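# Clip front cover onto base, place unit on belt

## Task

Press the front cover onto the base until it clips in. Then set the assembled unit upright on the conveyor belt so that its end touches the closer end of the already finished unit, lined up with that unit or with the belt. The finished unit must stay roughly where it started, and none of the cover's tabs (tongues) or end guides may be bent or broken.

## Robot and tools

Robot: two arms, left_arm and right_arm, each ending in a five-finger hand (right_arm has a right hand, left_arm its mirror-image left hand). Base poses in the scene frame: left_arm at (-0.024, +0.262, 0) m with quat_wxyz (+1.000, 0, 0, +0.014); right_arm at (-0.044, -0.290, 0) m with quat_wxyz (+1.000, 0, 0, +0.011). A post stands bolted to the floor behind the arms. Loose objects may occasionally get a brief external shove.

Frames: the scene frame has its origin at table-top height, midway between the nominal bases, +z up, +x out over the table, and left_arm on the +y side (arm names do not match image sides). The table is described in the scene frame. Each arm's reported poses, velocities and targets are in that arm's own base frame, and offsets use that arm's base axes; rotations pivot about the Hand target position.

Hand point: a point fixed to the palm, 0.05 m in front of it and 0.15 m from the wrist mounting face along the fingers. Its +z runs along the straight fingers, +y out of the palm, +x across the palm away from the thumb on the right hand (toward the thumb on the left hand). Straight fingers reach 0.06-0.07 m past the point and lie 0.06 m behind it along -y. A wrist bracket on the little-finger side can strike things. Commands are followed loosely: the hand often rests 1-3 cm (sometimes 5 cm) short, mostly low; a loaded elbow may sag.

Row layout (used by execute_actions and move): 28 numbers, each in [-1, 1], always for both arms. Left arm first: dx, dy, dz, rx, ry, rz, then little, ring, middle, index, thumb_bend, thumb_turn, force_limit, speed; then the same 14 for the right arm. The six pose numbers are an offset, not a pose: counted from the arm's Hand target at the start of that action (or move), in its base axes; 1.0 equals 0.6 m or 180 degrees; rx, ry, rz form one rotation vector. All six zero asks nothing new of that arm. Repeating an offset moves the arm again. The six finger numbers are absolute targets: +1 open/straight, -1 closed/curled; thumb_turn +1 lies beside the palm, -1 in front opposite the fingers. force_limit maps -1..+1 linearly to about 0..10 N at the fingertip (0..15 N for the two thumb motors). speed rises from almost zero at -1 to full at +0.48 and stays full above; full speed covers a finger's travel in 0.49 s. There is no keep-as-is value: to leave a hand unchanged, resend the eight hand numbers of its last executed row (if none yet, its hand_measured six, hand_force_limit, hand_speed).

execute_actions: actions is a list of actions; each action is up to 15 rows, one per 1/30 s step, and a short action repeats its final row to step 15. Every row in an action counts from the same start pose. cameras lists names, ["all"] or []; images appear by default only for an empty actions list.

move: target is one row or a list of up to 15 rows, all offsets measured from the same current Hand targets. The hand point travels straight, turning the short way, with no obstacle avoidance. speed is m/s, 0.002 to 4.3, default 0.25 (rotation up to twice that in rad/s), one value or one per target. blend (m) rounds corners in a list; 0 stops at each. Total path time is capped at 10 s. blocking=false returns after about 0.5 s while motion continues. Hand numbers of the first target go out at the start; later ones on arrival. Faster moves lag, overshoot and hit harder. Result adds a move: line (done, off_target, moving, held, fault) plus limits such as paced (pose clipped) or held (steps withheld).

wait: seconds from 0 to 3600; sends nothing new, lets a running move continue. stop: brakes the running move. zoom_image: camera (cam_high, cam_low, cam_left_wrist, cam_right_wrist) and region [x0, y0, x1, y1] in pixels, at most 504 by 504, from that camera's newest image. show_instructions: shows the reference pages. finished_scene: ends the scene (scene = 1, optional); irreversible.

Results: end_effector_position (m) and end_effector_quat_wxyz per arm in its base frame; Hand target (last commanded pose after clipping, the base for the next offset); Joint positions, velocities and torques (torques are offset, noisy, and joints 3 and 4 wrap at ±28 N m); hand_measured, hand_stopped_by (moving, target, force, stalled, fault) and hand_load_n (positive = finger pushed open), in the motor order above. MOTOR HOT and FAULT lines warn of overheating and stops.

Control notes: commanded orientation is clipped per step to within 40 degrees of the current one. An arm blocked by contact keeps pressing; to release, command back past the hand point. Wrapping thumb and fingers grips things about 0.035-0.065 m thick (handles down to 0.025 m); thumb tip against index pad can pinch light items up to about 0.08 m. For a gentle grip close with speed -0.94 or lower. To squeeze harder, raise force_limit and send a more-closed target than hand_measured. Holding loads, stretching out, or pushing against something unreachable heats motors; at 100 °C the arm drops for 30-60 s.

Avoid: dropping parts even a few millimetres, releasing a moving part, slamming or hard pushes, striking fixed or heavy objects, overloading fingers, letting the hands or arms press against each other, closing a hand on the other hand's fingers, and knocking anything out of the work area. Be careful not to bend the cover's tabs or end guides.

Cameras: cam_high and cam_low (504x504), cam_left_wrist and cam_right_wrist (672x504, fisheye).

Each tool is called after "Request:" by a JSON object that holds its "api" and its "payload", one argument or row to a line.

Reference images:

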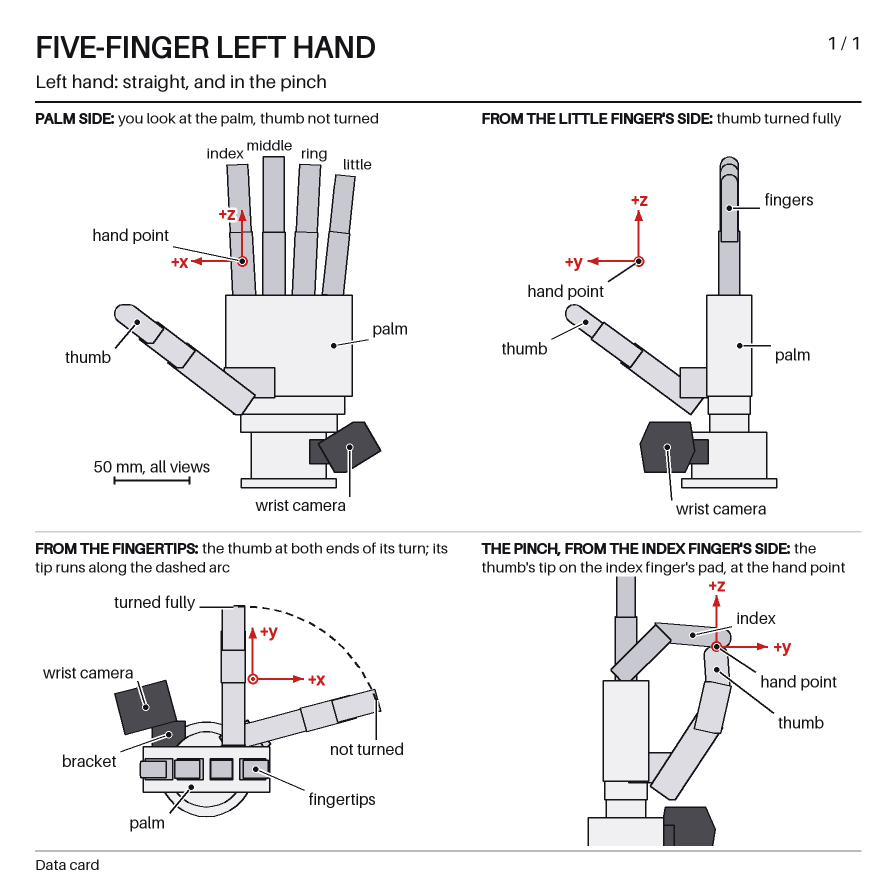

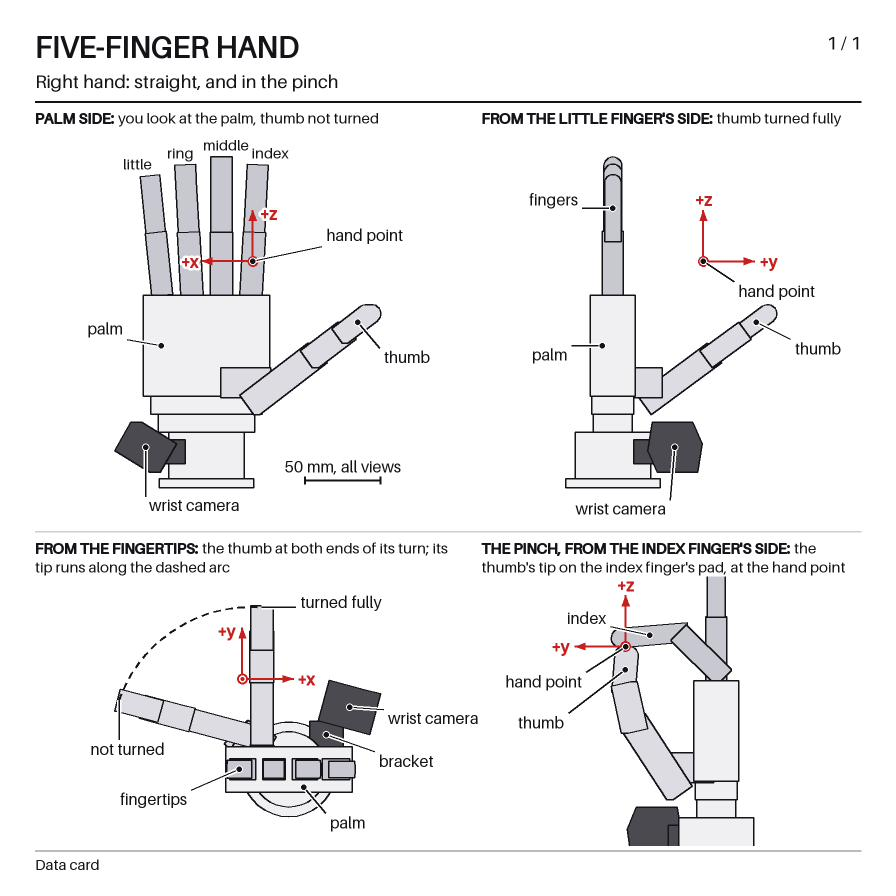

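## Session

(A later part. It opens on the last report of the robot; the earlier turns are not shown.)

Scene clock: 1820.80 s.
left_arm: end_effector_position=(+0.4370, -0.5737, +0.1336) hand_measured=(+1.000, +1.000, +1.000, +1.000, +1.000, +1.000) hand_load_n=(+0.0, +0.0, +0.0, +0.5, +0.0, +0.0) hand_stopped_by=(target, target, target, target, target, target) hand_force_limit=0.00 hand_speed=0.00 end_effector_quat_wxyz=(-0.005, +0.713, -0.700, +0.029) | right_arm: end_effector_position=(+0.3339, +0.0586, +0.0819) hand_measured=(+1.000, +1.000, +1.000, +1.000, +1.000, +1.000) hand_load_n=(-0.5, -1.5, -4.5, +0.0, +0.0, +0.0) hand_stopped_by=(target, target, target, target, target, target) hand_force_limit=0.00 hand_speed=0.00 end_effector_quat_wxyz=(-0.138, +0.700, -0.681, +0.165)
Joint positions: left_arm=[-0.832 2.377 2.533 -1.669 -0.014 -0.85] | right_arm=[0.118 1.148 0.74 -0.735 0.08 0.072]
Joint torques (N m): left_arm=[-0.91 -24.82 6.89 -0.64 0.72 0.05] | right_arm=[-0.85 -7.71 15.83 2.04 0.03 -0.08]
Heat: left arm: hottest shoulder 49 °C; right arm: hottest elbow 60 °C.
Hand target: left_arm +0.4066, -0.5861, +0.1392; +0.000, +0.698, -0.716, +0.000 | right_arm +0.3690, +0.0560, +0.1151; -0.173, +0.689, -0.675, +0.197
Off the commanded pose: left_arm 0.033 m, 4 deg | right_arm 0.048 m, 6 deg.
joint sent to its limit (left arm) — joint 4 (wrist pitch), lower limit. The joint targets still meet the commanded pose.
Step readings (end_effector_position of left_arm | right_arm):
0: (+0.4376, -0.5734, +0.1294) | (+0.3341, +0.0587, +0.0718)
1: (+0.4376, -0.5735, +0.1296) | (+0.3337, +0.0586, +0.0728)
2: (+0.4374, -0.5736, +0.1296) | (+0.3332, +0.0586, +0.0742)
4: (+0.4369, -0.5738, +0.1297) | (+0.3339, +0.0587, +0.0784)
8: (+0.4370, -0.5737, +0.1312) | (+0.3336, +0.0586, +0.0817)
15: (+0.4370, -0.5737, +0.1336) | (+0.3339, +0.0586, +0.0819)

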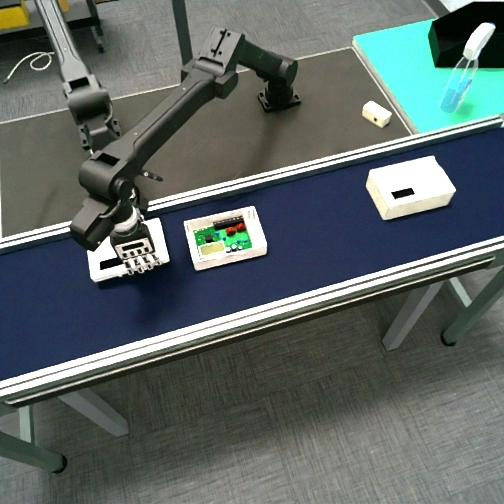

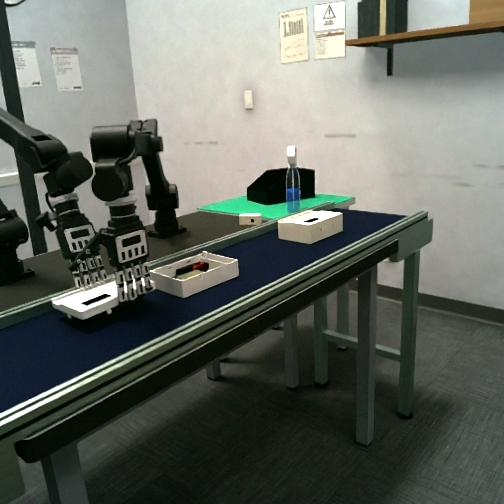

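Request:
{"api": "move", "payload": {
  "target": [0,0,0.04,0,0,0, 1,1,1,1,1,1,0,0, 0.0,0,0.042,0,0,0, 1,1,1,1,1,1,0,0],
  "speed": 0.04,
  "cameras": ["cam_high","cam_low"]
}}

Request:
{"api": "zoom_image", "payload": {
  "camera": "cam_high",
  "region": [75, 205, 185, 295]
}}

Request:
{"api": "zoom_image", "payload": {
  "camera": "cam_low",
  "region": [30, 210, 260, 350]
}}

Scene clock: 1832.53 s.
left_arm: end_effector_position=(+0.4366, -0.5733, +0.1597) hand_measured=(+1.000, +1.000, +1.000, +1.000, +1.000, +1.000) hand_load_n=(+0.0, +0.0, +0.0, +0.0, +0.0, +0.5) hand_stopped_by=(target, target, target, target, target, target) hand_force_limit=0.00 hand_speed=0.00 end_effector_quat_wxyz=(-0.004, +0.713, -0.700, +0.048) | right_arm: end_effector_position=(+0.3356, +0.0582, +0.1061) hand_measured=(+1.000, +1.000, +1.000, +1.000, +1.000, +1.000) hand_load_n=(-0.5, -1.0, -4.0, +0.0, +0.0, +0.0) hand_stopped_by=(target, target, target, target, target, target) hand_force_limit=0.00 hand_speed=0.00 end_effector_quat_wxyz=(-0.138, +0.700, -0.681, +0.165)
Joint positions: left_arm=[-0.832 2.339 2.533 -1.669 -0.014 -0.85] | right_arm=[0.117 1.126 0.792 -0.811 0.081 0.072]
Joint torques (N m): left_arm=[-0.97 -24.29 6.95 -0.53 0.8 0.02] | right_arm=[-0.79 -7.65 16.25 2.09 0 -0.08]
Heat: left arm: hottest shoulder 47 °C; right arm: hottest elbow 64 °C.
Hand target: left_arm +0.4066, -0.5861, +0.1631; +0.000, +0.698, -0.716, +0.000 | right_arm +0.3689, +0.0560, +0.1402; -0.173, +0.689, -0.675, +0.197
Off the commanded pose: left_arm 0.033 m, 6 deg | right_arm 0.048 m, 6 deg.
joint sent to its limit (left arm) — joint 4 (wrist pitch), lower limit. The joint targets are off in orientation, not in position.
move: off_target (left_arm, right_arm)

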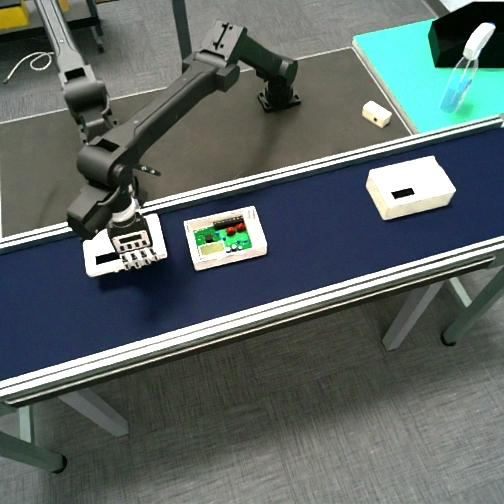

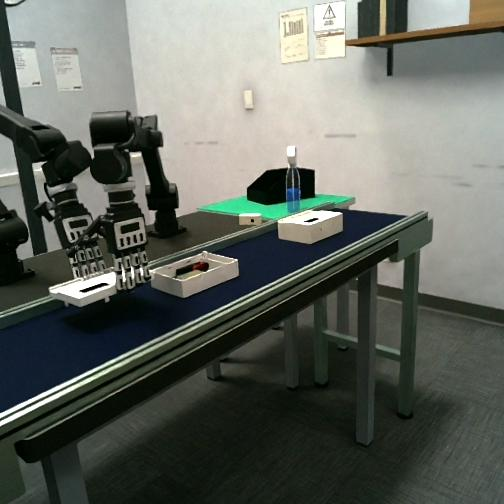

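Scaled by 4.582.

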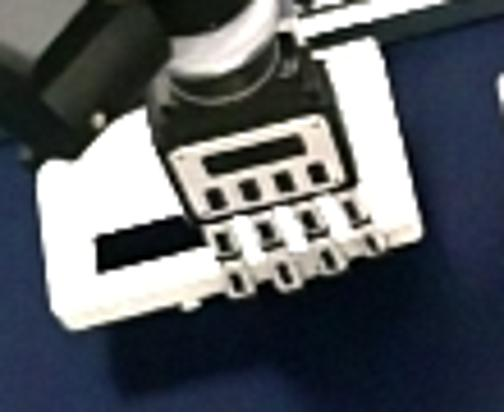

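Scaled by 2.191.

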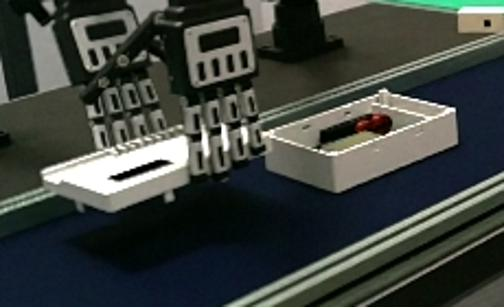

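Request:
{"api": "move", "payload": {
  "target": [0,0,0.025,0,0,0, 1,1,1,1,1,1,0,0, 0.0,0,0.025,0,0,0, 1,1,1,1,1,1,0,0],
  "speed": 0.04,
  "cameras": ["cam_high","cam_left_wrist","cam_right_wrist"]
}}

Request:
{"api": "zoom_image", "payload": {
  "camera": "cam_high",
  "region": [75, 200, 175, 280]
}}

Scene clock: 1847.60 s.
left_arm: end_effector_position=(+0.4362, -0.5728, +0.1716) hand_measured=(+1.000, +1.000, +1.000, +1.000, +1.000, +1.000) hand_load_n=(+0.0, +0.5, +0.0, +0.0, +0.0, +0.0) hand_stopped_by=(target, target, target, target, target, target) hand_force_limit=0.00 hand_speed=0.00 end_effector_quat_wxyz=(-0.004, +0.712, -0.699, +0.057) | right_arm: end_effector_position=(+0.3360, +0.0581, +0.1194) hand_measured=(+1.000, +1.000, +1.000, +1.000, +1.000, +1.000) hand_load_n=(-0.5, -1.0, -4.5, +0.0, +0.0, +0.0) hand_stopped_by=(target, target, target, target, target, target) hand_force_limit=0.00 hand_speed=0.00 end_effector_quat_wxyz=(-0.136, +0.700, -0.682, +0.164)
Joint positions: left_arm=[-0.832 2.322 2.533 -1.669 -0.014 -0.85] | right_arm=[0.116 1.117 0.823 -0.854 0.081 0.072]
Joint torques (N m): left_arm=[-0.79 -24.23 7.21 -0.47 0.89 -0.01] | right_arm=[-0.73 -7.82 16.43 2.1 -0.03 -0.07]
Heat: left arm: hottest shoulder 46 °C; right arm: hottest elbow 65 °C.
Hand target: left_arm +0.4066, -0.5862, +0.1781; +0.000, +0.698, -0.716, +0.000 | right_arm +0.3690, +0.0560, +0.1553; -0.173, +0.689, -0.675, +0.197
Off the commanded pose: left_arm 0.033 m, 7 deg | right_arm 0.049 m, 6 deg.
joint sent to its limit (left arm) — joint 4 (wrist pitch), lower limit. The joint targets are off in orientation, not in position.
move: off_target (left_arm, right_arm)

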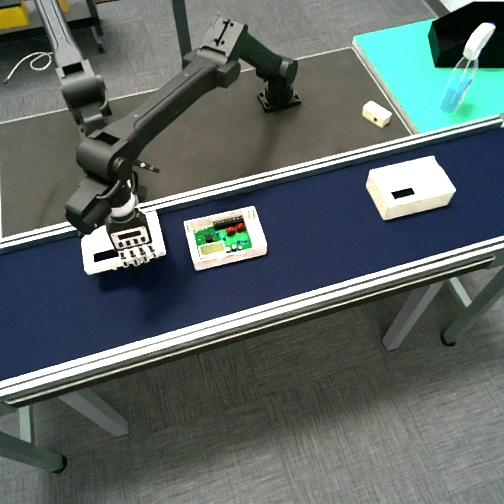

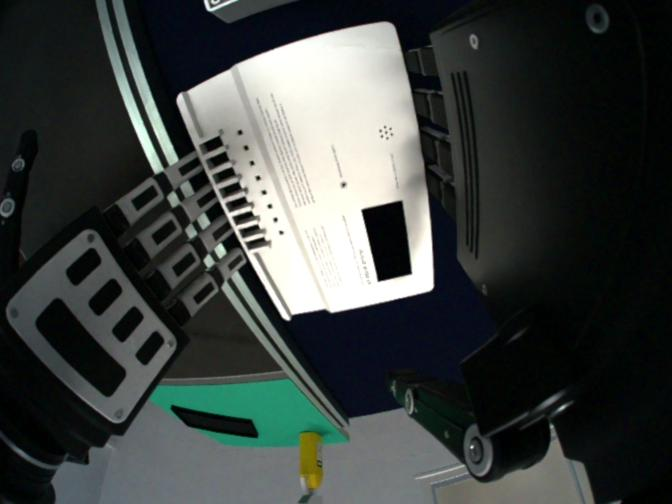

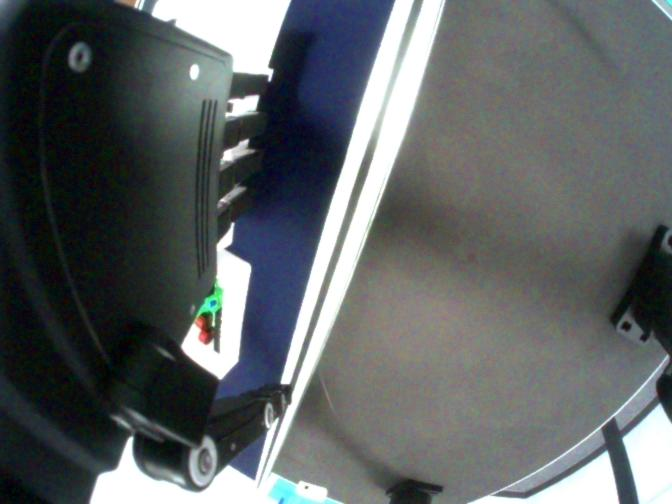

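Scaled by 5.040.

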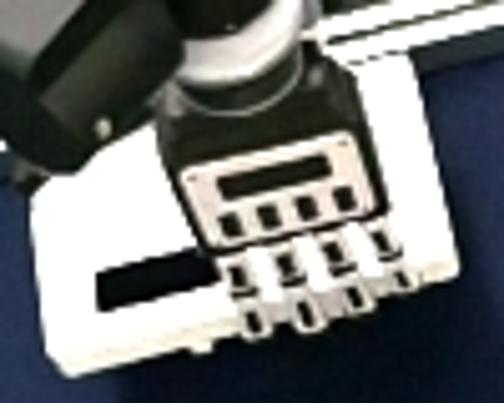

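Request:
{"api": "move", "payload": {
  "target": [0.01,0.1,0,0,0,0, 1,1,1,1,1,1,0,0, 0.01,0.1,0,0,0,0, 1,1,1,1,1,1,0,0],
  "speed": 0.05,
  "cameras": ["cam_left_wrist"]
}}

Scene clock: 1868.27 s.
left_arm: end_effector_position=(+0.4368, -0.5257, +0.1759) hand_measured=(+1.000, +1.000, +1.000, +1.000, +1.000, +1.000) hand_load_n=(+0.0, +0.0, +0.0, +0.5, +0.0, +0.0) hand_stopped_by=(target, target, target, target, target, target) hand_force_limit=0.00 hand_speed=0.00 end_effector_quat_wxyz=(-0.009, +0.716, -0.697, +0.029) | right_arm: end_effector_position=(+0.3350, +0.1052, +0.1230) hand_measured=(+1.000, +1.000, +1.000, +1.000, +1.000, +1.000) hand_load_n=(-1.0, -2.0, -6.0, +0.0, +0.0, +0.0) hand_stopped_by=(target, target, target, target, target, target) hand_force_limit=0.00 hand_speed=0.00 end_effector_quat_wxyz=(-0.133, +0.702, -0.679, +0.167)
Joint positions: left_arm=[-0.787 2.226 2.374 -1.662 -0.02 -0.814] | right_arm=[0.268 1.142 0.853 -0.877 0.149 0.204]
Joint velocities: left_arm=[-0.015 -0.015 -0.007 0.007 0.168 0.051] | right_arm=[within noise]
Joint torques (N m): left_arm=[0.26 -23.3 6.27 -0.96 0.95 0.32] | right_arm=[1.14 -6.12 17.25 2.63 0.57 0.14]
Heat: left arm: hottest shoulder 48 °C; right arm: hottest elbow 68 °C.
Hand target: left_arm +0.4127, -0.5261, +0.1781; +0.000, +0.698, -0.716, +0.000 | right_arm +0.3750, +0.1160, +0.1553; -0.173, +0.690, -0.675, +0.197
Off the commanded pose: left_arm 0.024 m, 5 deg | right_arm 0.053 m, 6 deg.
joint sent to its limit (left arm) — joint 4 (wrist pitch), lower limit. The joint targets still meet the commanded pose.
move: off_target (left_arm, right_arm)

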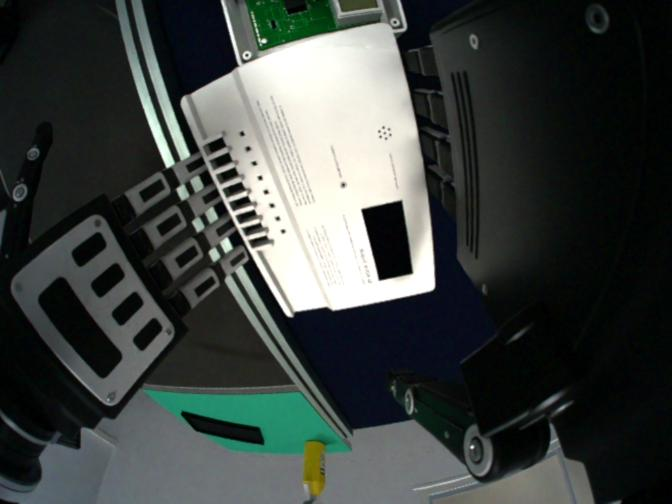

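Request:
{"api": "move", "payload": {
  "target": [0.024,0.2,0.005,0,0,0, 1,1,1,1,1,1,0,0, 0.018,0.2,0.005,0,0,0, 1,1,1,1,1,1,0,0],
  "speed": 0.08,
  "cameras": ["cam_high","cam_left_wrist"]
}}

Scene clock: 1876.00 s.
left_arm: end_effector_position=(+0.4311, -0.5217, +0.1732) hand_measured=(+1.000, +1.000, +1.000, +1.000, +1.000, +1.000) hand_load_n=(+0.0, +0.0, +0.0, +0.0, +0.0, +0.0) hand_stopped_by=(target, target, target, target, target, target) hand_force_limit=0.00 hand_speed=0.00 end_effector_quat_wxyz=(-0.006, +0.712, -0.702, +0.021) | right_arm: end_effector_position=(+0.3261, +0.1045, +0.1175) hand_measured=(+1.000, +1.000, +1.000, +1.000, +1.000, +1.000) hand_load_n=(+0.0, -1.0, -4.5, -0.5, +0.0, +0.0) hand_stopped_by=(target, target, target, target, target, target) hand_force_limit=0.00 hand_speed=0.00 end_effector_quat_wxyz=(-0.123, +0.706, -0.680, +0.157)
Joint positions: left_arm=[-0.787 2.215 2.347 -1.66 -0.012 -0.801] | right_arm=[0.269 1.142 0.842 -0.894 0.142 0.205]
Joint torques (N m): left_arm=[0.73 -23.12 6.61 -0.73 0.65 0.27] | right_arm=[0.5 -6.83 11.06 1.84 0.34 0.06]
Heat: left arm: hottest shoulder 48 °C; right arm: hottest elbow 70 °C.
Hand target: left_arm +0.4131, -0.5207, +0.1781; +0.001, +0.698, -0.716, +0.010 (not the last commanded pose) | right_arm +0.3350, +0.1052, +0.1230; -0.133, +0.702, -0.679, +0.167 (not the last commanded pose)
Off the commanded pose: left_arm 0.116 m, 3 deg | right_arm 0.150 m, 8 deg.
move: held (right_arm; a check stopped the path), off_target (left_arm; braked when a check withheld steps of right_arm); limits=held
pose unreachable (right arm): on one or more control steps of this call, first in action 0 (counted from 0), this arm could not follow its commanded pose, so it was not sent that pose on those steps. It may still have moved: this result reports where it is.
cause: moving toward the commanded pose would bring a part of the arm too close to another arm (a part of this arm just beyond joint 4 (wrist pitch) and a part of the left arm just beyond its joint 3 (elbow), along the way the arms are being sent, or toward where that arm still pushes).

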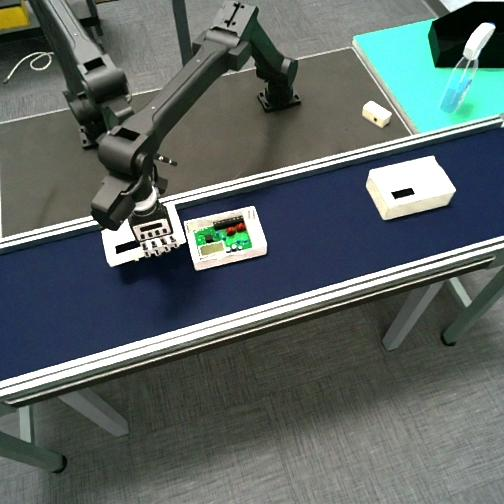

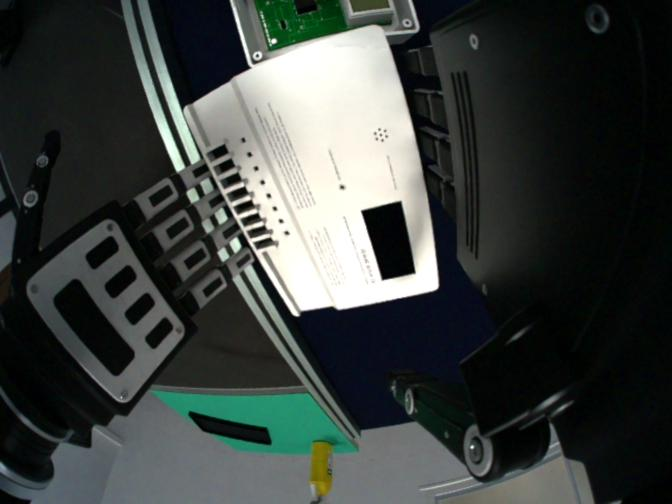

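Request:
{"api": "move", "payload": {
  "target": [0.01,0.07,0.0,0,0,0, 1,1,1,1,1,1,0,0, 0.018,0.05,0.02,0,0,0, 1,1,1,1,1,1,0,0],
  "speed": 0.05
}}

Scene clock: 1907.27 s.
left_arm: end_effector_position=(+0.4284, -0.4819, +0.1739) hand_measured=(+1.000, +1.000, +1.000, +1.000, +1.000, +1.000) hand_load_n=(+0.0, +0.0, +0.0, +0.0, +0.0, +0.0) hand_stopped_by=(target, target, target, target, target, target) hand_force_limit=0.00 hand_speed=0.00 end_effector_quat_wxyz=(-0.005, +0.707, -0.707, +0.015) | right_arm: end_effector_position=(+0.3207, +0.1242, +0.1143) hand_measured=(+1.000, +1.000, +1.000, +1.000, +1.000, +1.000) hand_load_n=(+0.0, +0.0, -3.0, -1.5, +0.0, +0.0) hand_stopped_by=(target, target, target, target, target, target) hand_force_limit=0.00 hand_speed=0.00 end_effector_quat_wxyz=(-0.108, +0.711, -0.678, +0.151)
Joint positions: left_arm=[-0.747 2.115 2.177 -1.604 -0.008 -0.746] | right_arm=[0.336 1.174 0.862 -0.924 0.168 0.259]
Joint torques (N m): left_arm=[1.79 -22.18 6.75 -0.21 0.53 0.24] | right_arm=[1.32 -6.24 15.25 1.54 0.41 0.24]
Heat: left arm: hottest shoulder 48 °C; right arm: hottest elbow 65 °C.
Hand target: left_arm +0.4191, -0.4787, +0.1780; +0.001, +0.698, -0.716, +0.010 | right_arm +0.3457, +0.1353, +0.1349; -0.132, +0.702, -0.679, +0.167
Off the commanded pose: left_arm 0.011 m, 2 deg | right_arm 0.034 m, 4 deg.
move: off_target (left_arm, right_arm)

Request:
{"api": "move", "payload": {
  "target": [-0.012,0.0,0.0,0,0,0, 1,1,1,1,1,1,0,0, 0.015,0.012,0.01,0,0,0, 1,1,1,1,1,1,0,0],
  "speed": 0.05,
  "cameras": ["cam_high","cam_left_wrist","cam_low"]
}}

Scene clock: 1914.80 s.
left_arm: end_effector_position=(+0.4275, -0.4803, +0.1769) hand_measured=(+1.000, +1.000, +1.000, +1.000, +1.000, +1.000) hand_load_n=(+0.0, +0.0, +0.0, +0.0, +0.0, +0.0) hand_stopped_by=(target, target, target, target, target, target) hand_force_limit=0.00 hand_speed=0.00 end_effector_quat_wxyz=(-0.007, +0.706, -0.707, +0.023) | right_arm: end_effector_position=(+0.3236, +0.1304, +0.1165) hand_measured=(+1.000, +1.000, +1.000, +1.000, +1.000, +1.000) hand_load_n=(+0.0, -0.5, -4.5, -1.0, +0.0, +0.0) hand_stopped_by=(target, target, target, target, target, target) hand_force_limit=0.00 hand_speed=0.00 end_effector_quat_wxyz=(-0.101, +0.714, -0.677, +0.145)
Joint positions: left_arm=[-0.747 2.094 2.151 -1.583 -0.011 -0.746] | right_arm=[0.349 1.2 0.89 -0.947 0.168 0.269]
Joint torques (N m): left_arm=[0.97 -21.42 6.49 -0.59 0.65 0.16] | right_arm=[1.08 -6.89 16.01 1.84 0.54 0.23]
Heat: left arm: hottest shoulder 47 °C; right arm: hottest elbow 65 °C.
Hand target: left_arm +0.4119, -0.4787, +0.1781; +0.001, +0.698, -0.716, +0.010 | right_arm +0.3548, +0.1425, +0.1411; -0.133, +0.702, -0.679, +0.167
Off the commanded pose: left_arm 0.016 m, 2 deg | right_arm 0.041 m, 5 deg.
move: off_target (left_arm, right_arm)
Images, in order (width x height): cam_high 504x504, cam_low 504x504, cam_left_wrist 672x504.

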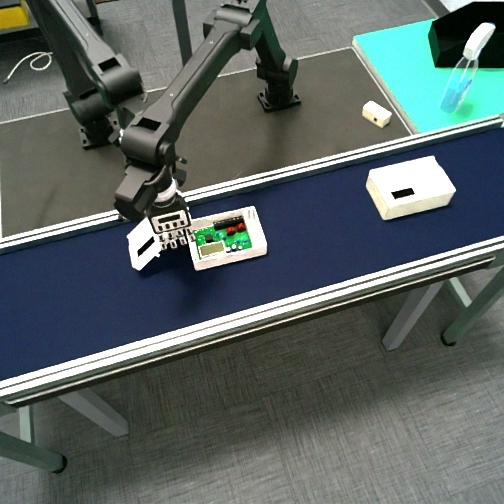

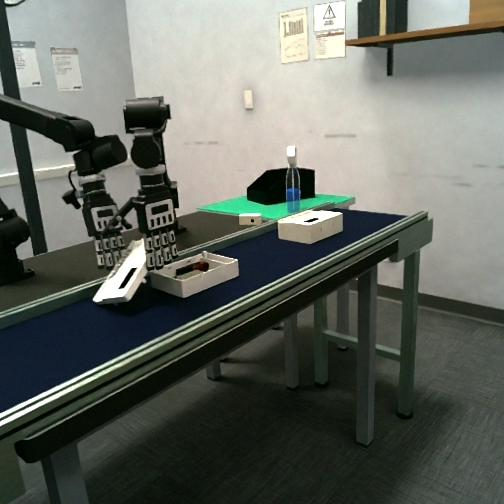

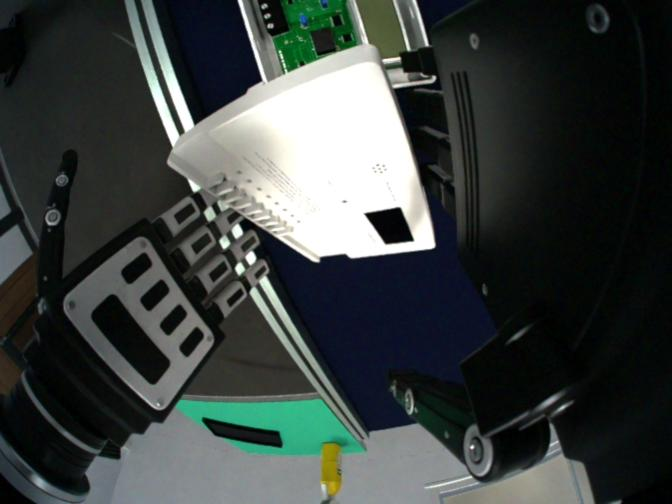

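Request:
{"api": "move", "payload": {
  "target": [0.0,-0.03,-0.05,0,0,0, 1,1,1,1,1,1,0,0, 0.0,-0.03,-0.05,0,0,0, 1,1,1,1,1,1,0,0],
  "speed": 0.05,
  "cameras": ["cam_high","cam_left_wrist","cam_low"]
}}

Request:
{"api": "zoom_image", "payload": {
  "camera": "cam_low",
  "region": [30, 210, 260, 350]
}}

Scene clock: 1953.03 s.
left_arm: end_effector_position=(+0.4358, -0.4881, +0.1730) hand_measured=(+1.000, +1.000, +1.000, +1.000, +1.000, +1.000) hand_load_n=(+0.0, +0.0, +0.0, +0.0, +0.0, +0.0) hand_stopped_by=(target, target, target, target, target, target) hand_force_limit=0.00 hand_speed=0.00 end_effector_quat_wxyz=(-0.008, +0.711, -0.702, +0.042) | right_arm: end_effector_position=(+0.3340, +0.1280, +0.1075) hand_measured=(+1.000, +1.000, +1.000, +1.000, +1.000, +1.000) hand_load_n=(+0.0, -0.5, -5.5, +0.0, +0.0, +0.0) hand_stopped_by=(target, target, target, target, target, target) hand_force_limit=0.00 hand_speed=0.00 end_effector_quat_wxyz=(-0.114, +0.711, -0.677, +0.150)
Joint positions: left_arm=[-0.747 2.094 2.142 -1.535 -0.013 -0.759] | right_arm=[0.329 1.212 0.872 -0.885 0.159 0.253]
Joint torques (N m): left_arm=[-0.38 -18.43 6.27 -0.34 0.65 0.1] | right_arm=[-1.44 -7.06 10.95 3.18 0.3 -0.07]
Heat: left arm: hottest shoulder 48 °C; right arm: hottest elbow 68 °C.
Hand target: left_arm +0.4118, -0.4967, +0.1481; +0.001, +0.698, -0.716, +0.010 | right_arm +0.3548, +0.1244, +0.1109; -0.132, +0.702, -0.679, +0.167
Off the commanded pose: left_arm 0.036 m, 4 deg | right_arm 0.021 m, 3 deg.
move: off_target (left_arm, right_arm)
Images, in order (width x height): cam_high 504x504, cam_low 504x504, cam_left_wrist 672x504.

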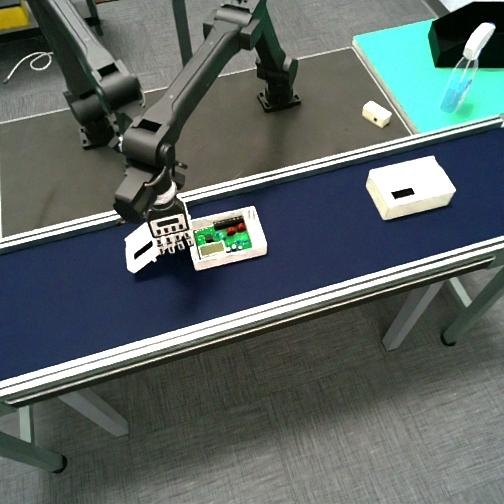

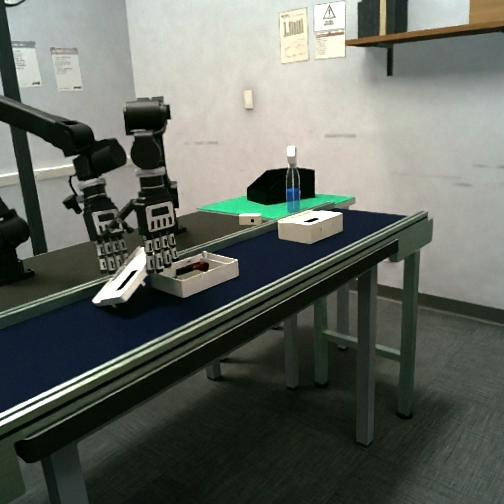

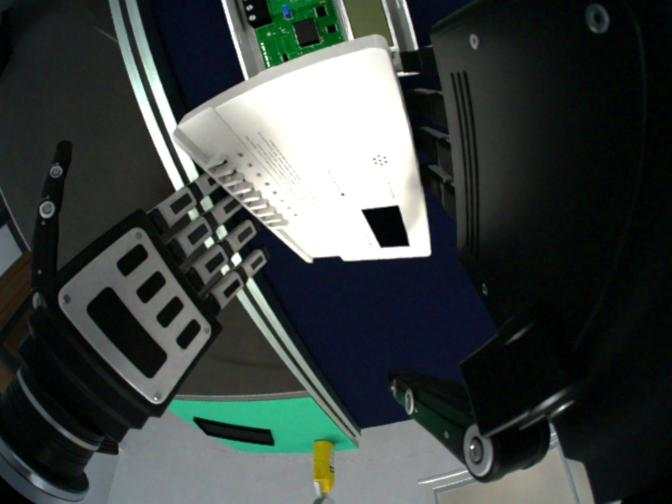

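Scaled by 2.191.

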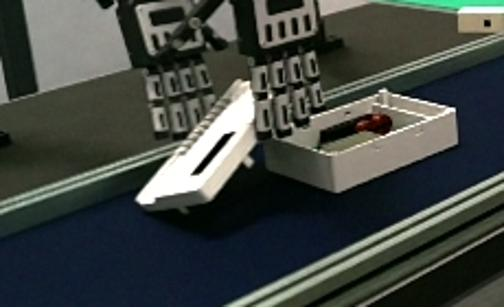

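Request:
{"api": "move", "payload": {
  "target": [0.0,-0.02,-0.02,0,0,0, 1,1,1,1,1,1,0,0, -0.01,-0.01,-0.05,0,0,0, 1,1,1,1,1,1,0,0],
  "speed": 0.04,
  "cameras": ["cam_left_wrist","cam_low"]
}}

Request:
{"api": "zoom_image", "payload": {
  "camera": "cam_low",
  "region": [30, 210, 260, 350]
}}

Scene clock: 1962.83 s.
left_arm: end_effector_position=(+0.4339, -0.4943, +0.1564) hand_measured=(+1.000, +1.000, +1.000, +1.000, +1.000, +1.000) hand_load_n=(+0.0, +0.0, +0.0, +0.0, +0.0, +0.0) hand_stopped_by=(target, target, target, target, target, target) hand_force_limit=0.00 hand_speed=0.00 end_effector_quat_wxyz=(-0.007, +0.712, -0.702, +0.032) | right_arm: end_effector_position=(+0.3321, +0.1225, +0.0797) hand_measured=(+1.000, +1.000, +1.000, +1.000, +1.000, +1.000) hand_load_n=(+0.0, -1.0, -3.5, +0.0, +0.0, +0.0) hand_stopped_by=(target, target, target, target, target, target) hand_force_limit=0.00 hand_speed=0.00 end_effector_quat_wxyz=(-0.119, +0.709, -0.678, +0.154)
Joint positions: left_arm=[-0.756 2.12 2.142 -1.528 -0.012 -0.769] | right_arm=[0.317 1.225 0.802 -0.788 0.156 0.242]
Joint torques (N m): left_arm=[-0.73 -18.49 7.56 -0.14 0.6 0.08] | right_arm=[-1.38 -6.71 10.3 2.93 0.2 -0.07]
Heat: left arm: hottest shoulder 48 °C; right arm: hottest elbow 65 °C.
Hand target: left_arm +0.4118, -0.5087, +0.1360; +0.001, +0.698, -0.716, +0.010 | right_arm +0.3489, +0.1184, +0.0811; -0.133, +0.702, -0.679, +0.167
Off the commanded pose: left_arm 0.033 m, 3 deg | right_arm 0.017 m, 2 deg.
move: off_target (left_arm, right_arm)
Images, in order (width x height): cam_low 504x504, cam_left_wrist 672x504.

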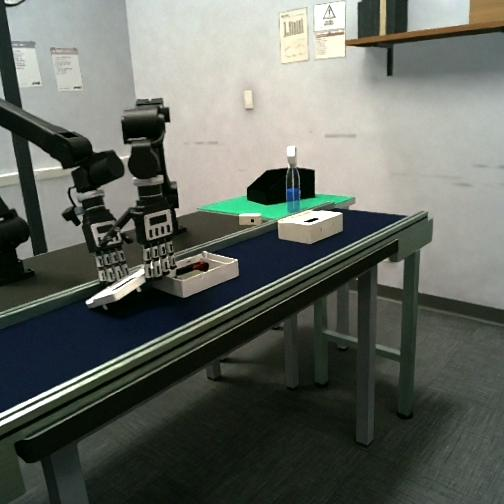

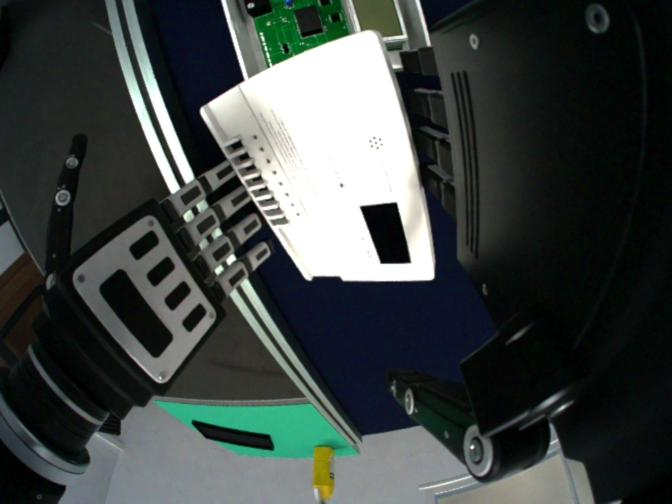

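Scaled by 2.191.

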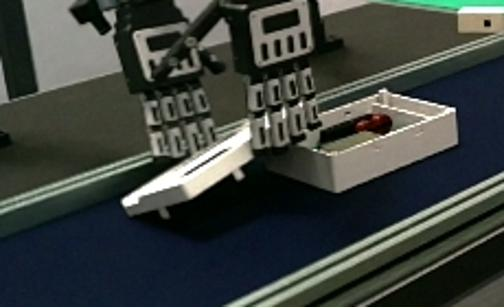

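Request:
{"api": "move", "payload": {
  "target": [0.0,-0.055,0.0,0,0,0, 1,1,1,1,1,1,0,0, 0.0,-0.055,0.01,0,0,0, 1,1,1,1,1,1,0,0],
  "speed": 0.04,
  "cameras": ["cam_left_wrist","cam_low"]
}}

Request:
{"api": "zoom_image", "payload": {
  "camera": "cam_low",
  "region": [30, 210, 260, 350]
}}

Scene clock: 1970.87 s.
left_arm: end_effector_position=(+0.4366, -0.5202, +0.1414) hand_measured=(+1.000, +1.000, +1.000, +1.000, +1.000, +1.000) hand_load_n=(+0.0, +0.0, +0.0, +0.5, +0.0, +0.0) hand_stopped_by=(target, target, target, target, target, target) hand_force_limit=0.00 hand_speed=0.00 end_effector_quat_wxyz=(-0.007, +0.716, -0.698, +0.024) | right_arm: end_effector_position=(+0.3336, +0.0913, +0.0779) hand_measured=(+1.000, +1.000, +1.000, +1.000, +1.000, +1.000) hand_load_n=(+0.0, -2.0, -3.5, +0.0, +0.0, +0.0) hand_stopped_by=(target, target, target, target, target, target) hand_force_limit=0.00 hand_speed=0.00 end_effector_quat_wxyz=(-0.114, +0.709, -0.680, +0.148)
Joint positions: left_arm=[-0.781 2.206 2.249 -1.565 -0.014 -0.805] | right_arm=[0.22 1.216 0.79 -0.788 0.119 0.157]
Joint torques (N m): left_arm=[-1.26 -19.43 11.06 -1.22 0.71 0.1] | right_arm=[-1.2 -8.76 10.41 2.52 0.2 -0.1]
Heat: left arm: hottest shoulder 47 °C; right arm: hottest elbow 65 °C.
Hand target: left_arm +0.4120, -0.5416, +0.1361; +0.001, +0.698, -0.716, +0.010 | right_arm +0.3488, +0.0854, +0.0870; -0.133, +0.702, -0.679, +0.167
Off the commanded pose: left_arm 0.033 m, 3 deg | right_arm 0.019 m, 3 deg.
move: off_target (left_arm, right_arm)
Images, in order (width x height): cam_low 504x504, cam_left_wrist 672x504.

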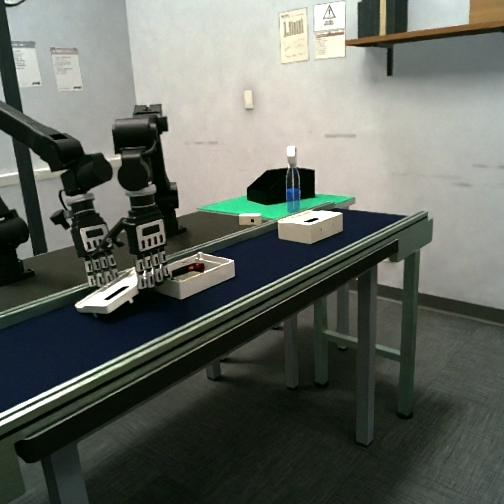

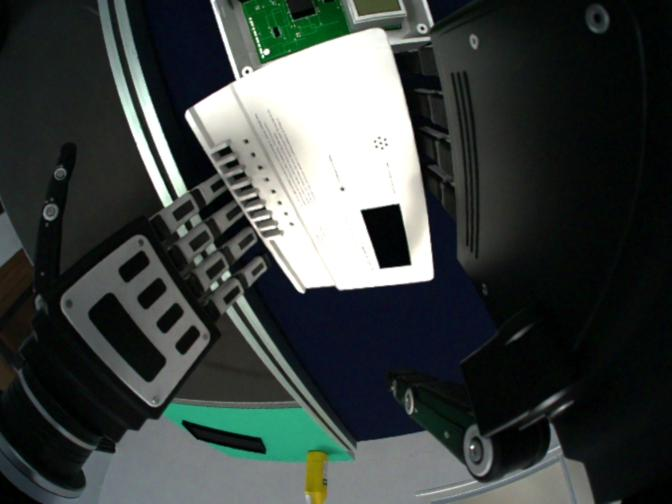

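Scaled by 2.191.

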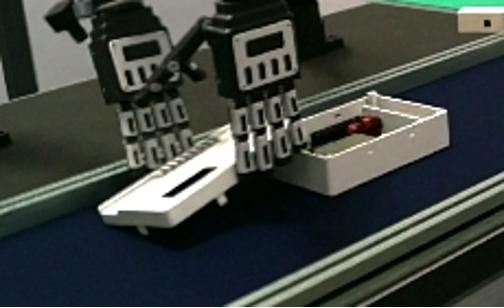

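Request:
{"api": "execute_actions", "payload": {
  "actions": [],
  "cameras": ["cam_high"]
}}

Request:
{"api": "zoom_image", "payload": {
  "camera": "cam_high",
  "region": [110, 190, 280, 290]
}}

Scene clock: 1977.50 s.
left_arm: end_effector_position=(+0.4366, -0.5202, +0.1414) hand_measured=(+1.000, +1.000, +1.000, +1.000, +1.000, +1.000) hand_load_n=(+0.0, +0.0, +0.0, +0.0, +0.0, +0.0) hand_stopped_by=(target, target, target, target, target, target) hand_force_limit=0.00 hand_speed=0.00 end_effector_quat_wxyz=(-0.007, +0.716, -0.698, +0.024) | right_arm: end_effector_position=(+0.3336, +0.0912, +0.0779) hand_measured=(+1.000, +1.000, +1.000, +1.000, +1.000, +1.000) hand_load_n=(+0.0, -2.0, -3.0, +0.0, +0.0, +0.0) hand_stopped_by=(target, target, target, target, target, target) hand_force_limit=0.00 hand_speed=0.00 end_effector_quat_wxyz=(-0.114, +0.709, -0.680, +0.148)
Joint positions: left_arm=[-0.781 2.206 2.249 -1.565 -0.014 -0.806] | right_arm=[0.22 1.216 0.79 -0.788 0.119 0.156]
Joint velocities: within noise
Joint torques (N m): left_arm=[-1.32 -19.43 11.02 -1.21 0.71 0.1] | right_arm=[-1.26 -8.76 10.4 2.52 0.2 -0.1]
Heat: left arm: hottest shoulder 46 °C; right arm: hottest elbow 64 °C.
Hand target: left_arm +0.4120, -0.5416, +0.1361; +0.001, +0.699, -0.716, +0.010 | right_arm +0.3488, +0.0854, +0.0870; -0.133, +0.702, -0.679, +0.167
Off the commanded pose: left_arm 0.033 m, 3 deg | right_arm 0.019 m, 3 deg.
Images, in order (width x height): cam_high 504x504.

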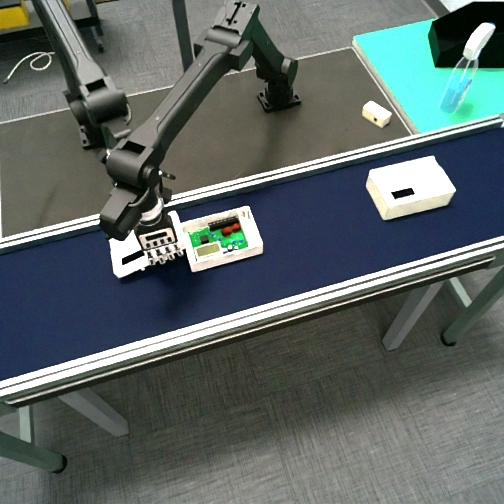

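Scaled by 2.965.

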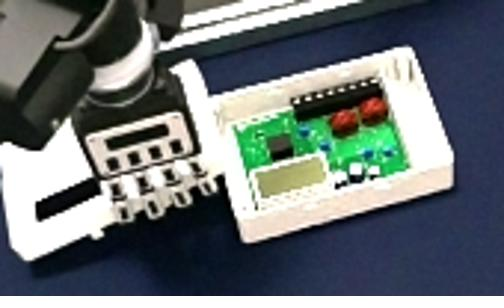

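Request:
{"api": "move", "payload": {
  "target": [
    [0.0,0.0,0.035,0,0,0, 1,1,1,1,1,1,0,0, 0.0,0.0,0.03,0,0,0, 1,1,1,1,1,1,0,0],
    [0.0,-0.04,0.035,0,0,0, 1,1,1,1,1,1,0,0, 0.0,-0.04,0.03,0,0,0, 1,1,1,1,1,1,0,0]
  ],
  "speed": 0.04,
  "cameras": ["cam_left_wrist","cam_low", "cam_high"]
}}

Request:
{"api": "zoom_image", "payload": {
  "camera": "cam_low",
  "region": [30, 210, 260, 350]
}}

Request:
{"api": "zoom_image", "payload": {
  "camera": "cam_high",
  "region": [90, 190, 280, 290]
}}

Scene clock: 1989.60 s.
left_arm: end_effector_position=(+0.4316, -0.5436, +0.1582) hand_measured=(+1.000, +1.000, +1.000, +1.000, +1.000, +1.000) hand_load_n=(+0.5, +0.0, +0.0, +0.0, +0.0, +0.0) hand_stopped_by=(target, target, target, target, target, target) hand_force_limit=0.00 hand_speed=0.00 end_effector_quat_wxyz=(-0.006, +0.711, -0.703, +0.023) | right_arm: end_effector_position=(+0.3308, +0.0655, +0.0866) hand_measured=(+1.000, +1.000, +1.000, +1.000, +1.000, +1.000) hand_load_n=(+0.0, +0.0, -4.5, +0.0, +0.0, +0.0) hand_stopped_by=(target, target, target, target, target, target) hand_force_limit=0.00 hand_speed=0.00 end_effector_quat_wxyz=(-0.112, +0.709, -0.681, +0.147)
Joint positions: left_arm=[-0.809 2.278 2.418 -1.667 -0.013 -0.82] | right_arm=[0.144 1.185 0.79 -0.815 0.094 0.087]
Joint torques (N m): left_arm=[-0.97 -20.48 11.55 -0.76 0.68 0] | right_arm=[-0.91 -8.53 12.67 1.59 0.02 -0.08]
Heat: left arm: hottest shoulder 46 °C; right arm: hottest elbow 64 °C.
Hand target: left_arm +0.4119, -0.5656, +0.1569; +0.001, +0.699, -0.716, +0.010 | right_arm +0.3488, +0.0614, +0.1050; -0.133, +0.702, -0.679, +0.167
Off the commanded pose: left_arm 0.030 m, 3 deg | right_arm 0.026 m, 3 deg.
joint sent to its limit (left arm) — joint 4 (wrist pitch), lower limit. The joint targets still meet the commanded pose.
move: off_target (left_arm, right_arm)
Images, in order (width x height): cam_high 504x504, cam_low 504x504, cam_left_wrist 672x504.

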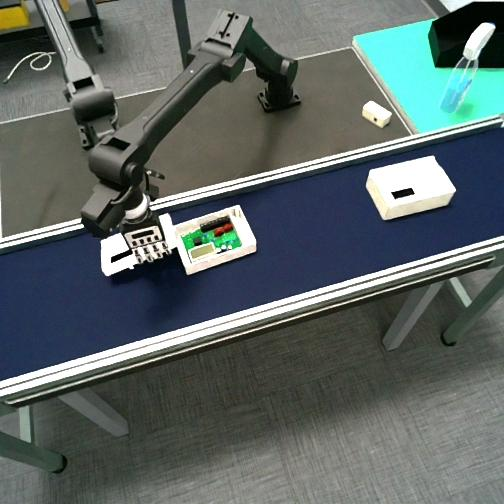

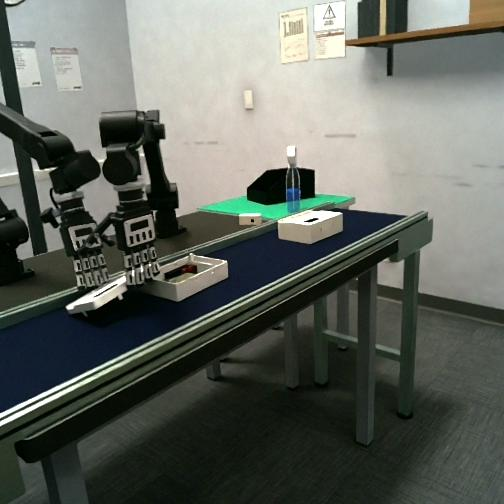

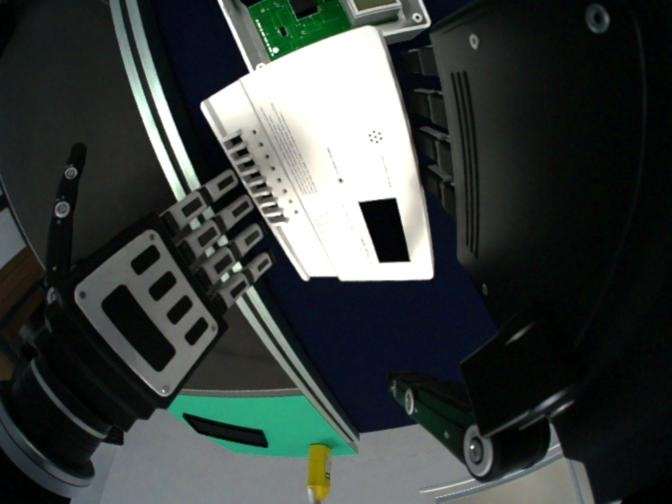

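Scaled by 2.191.

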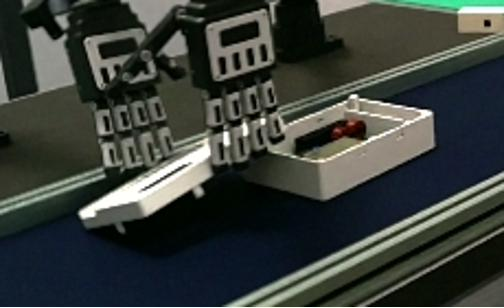

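Scaled by 2.653.

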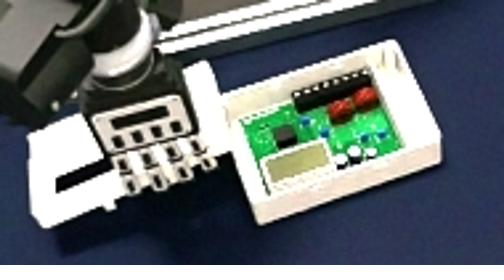

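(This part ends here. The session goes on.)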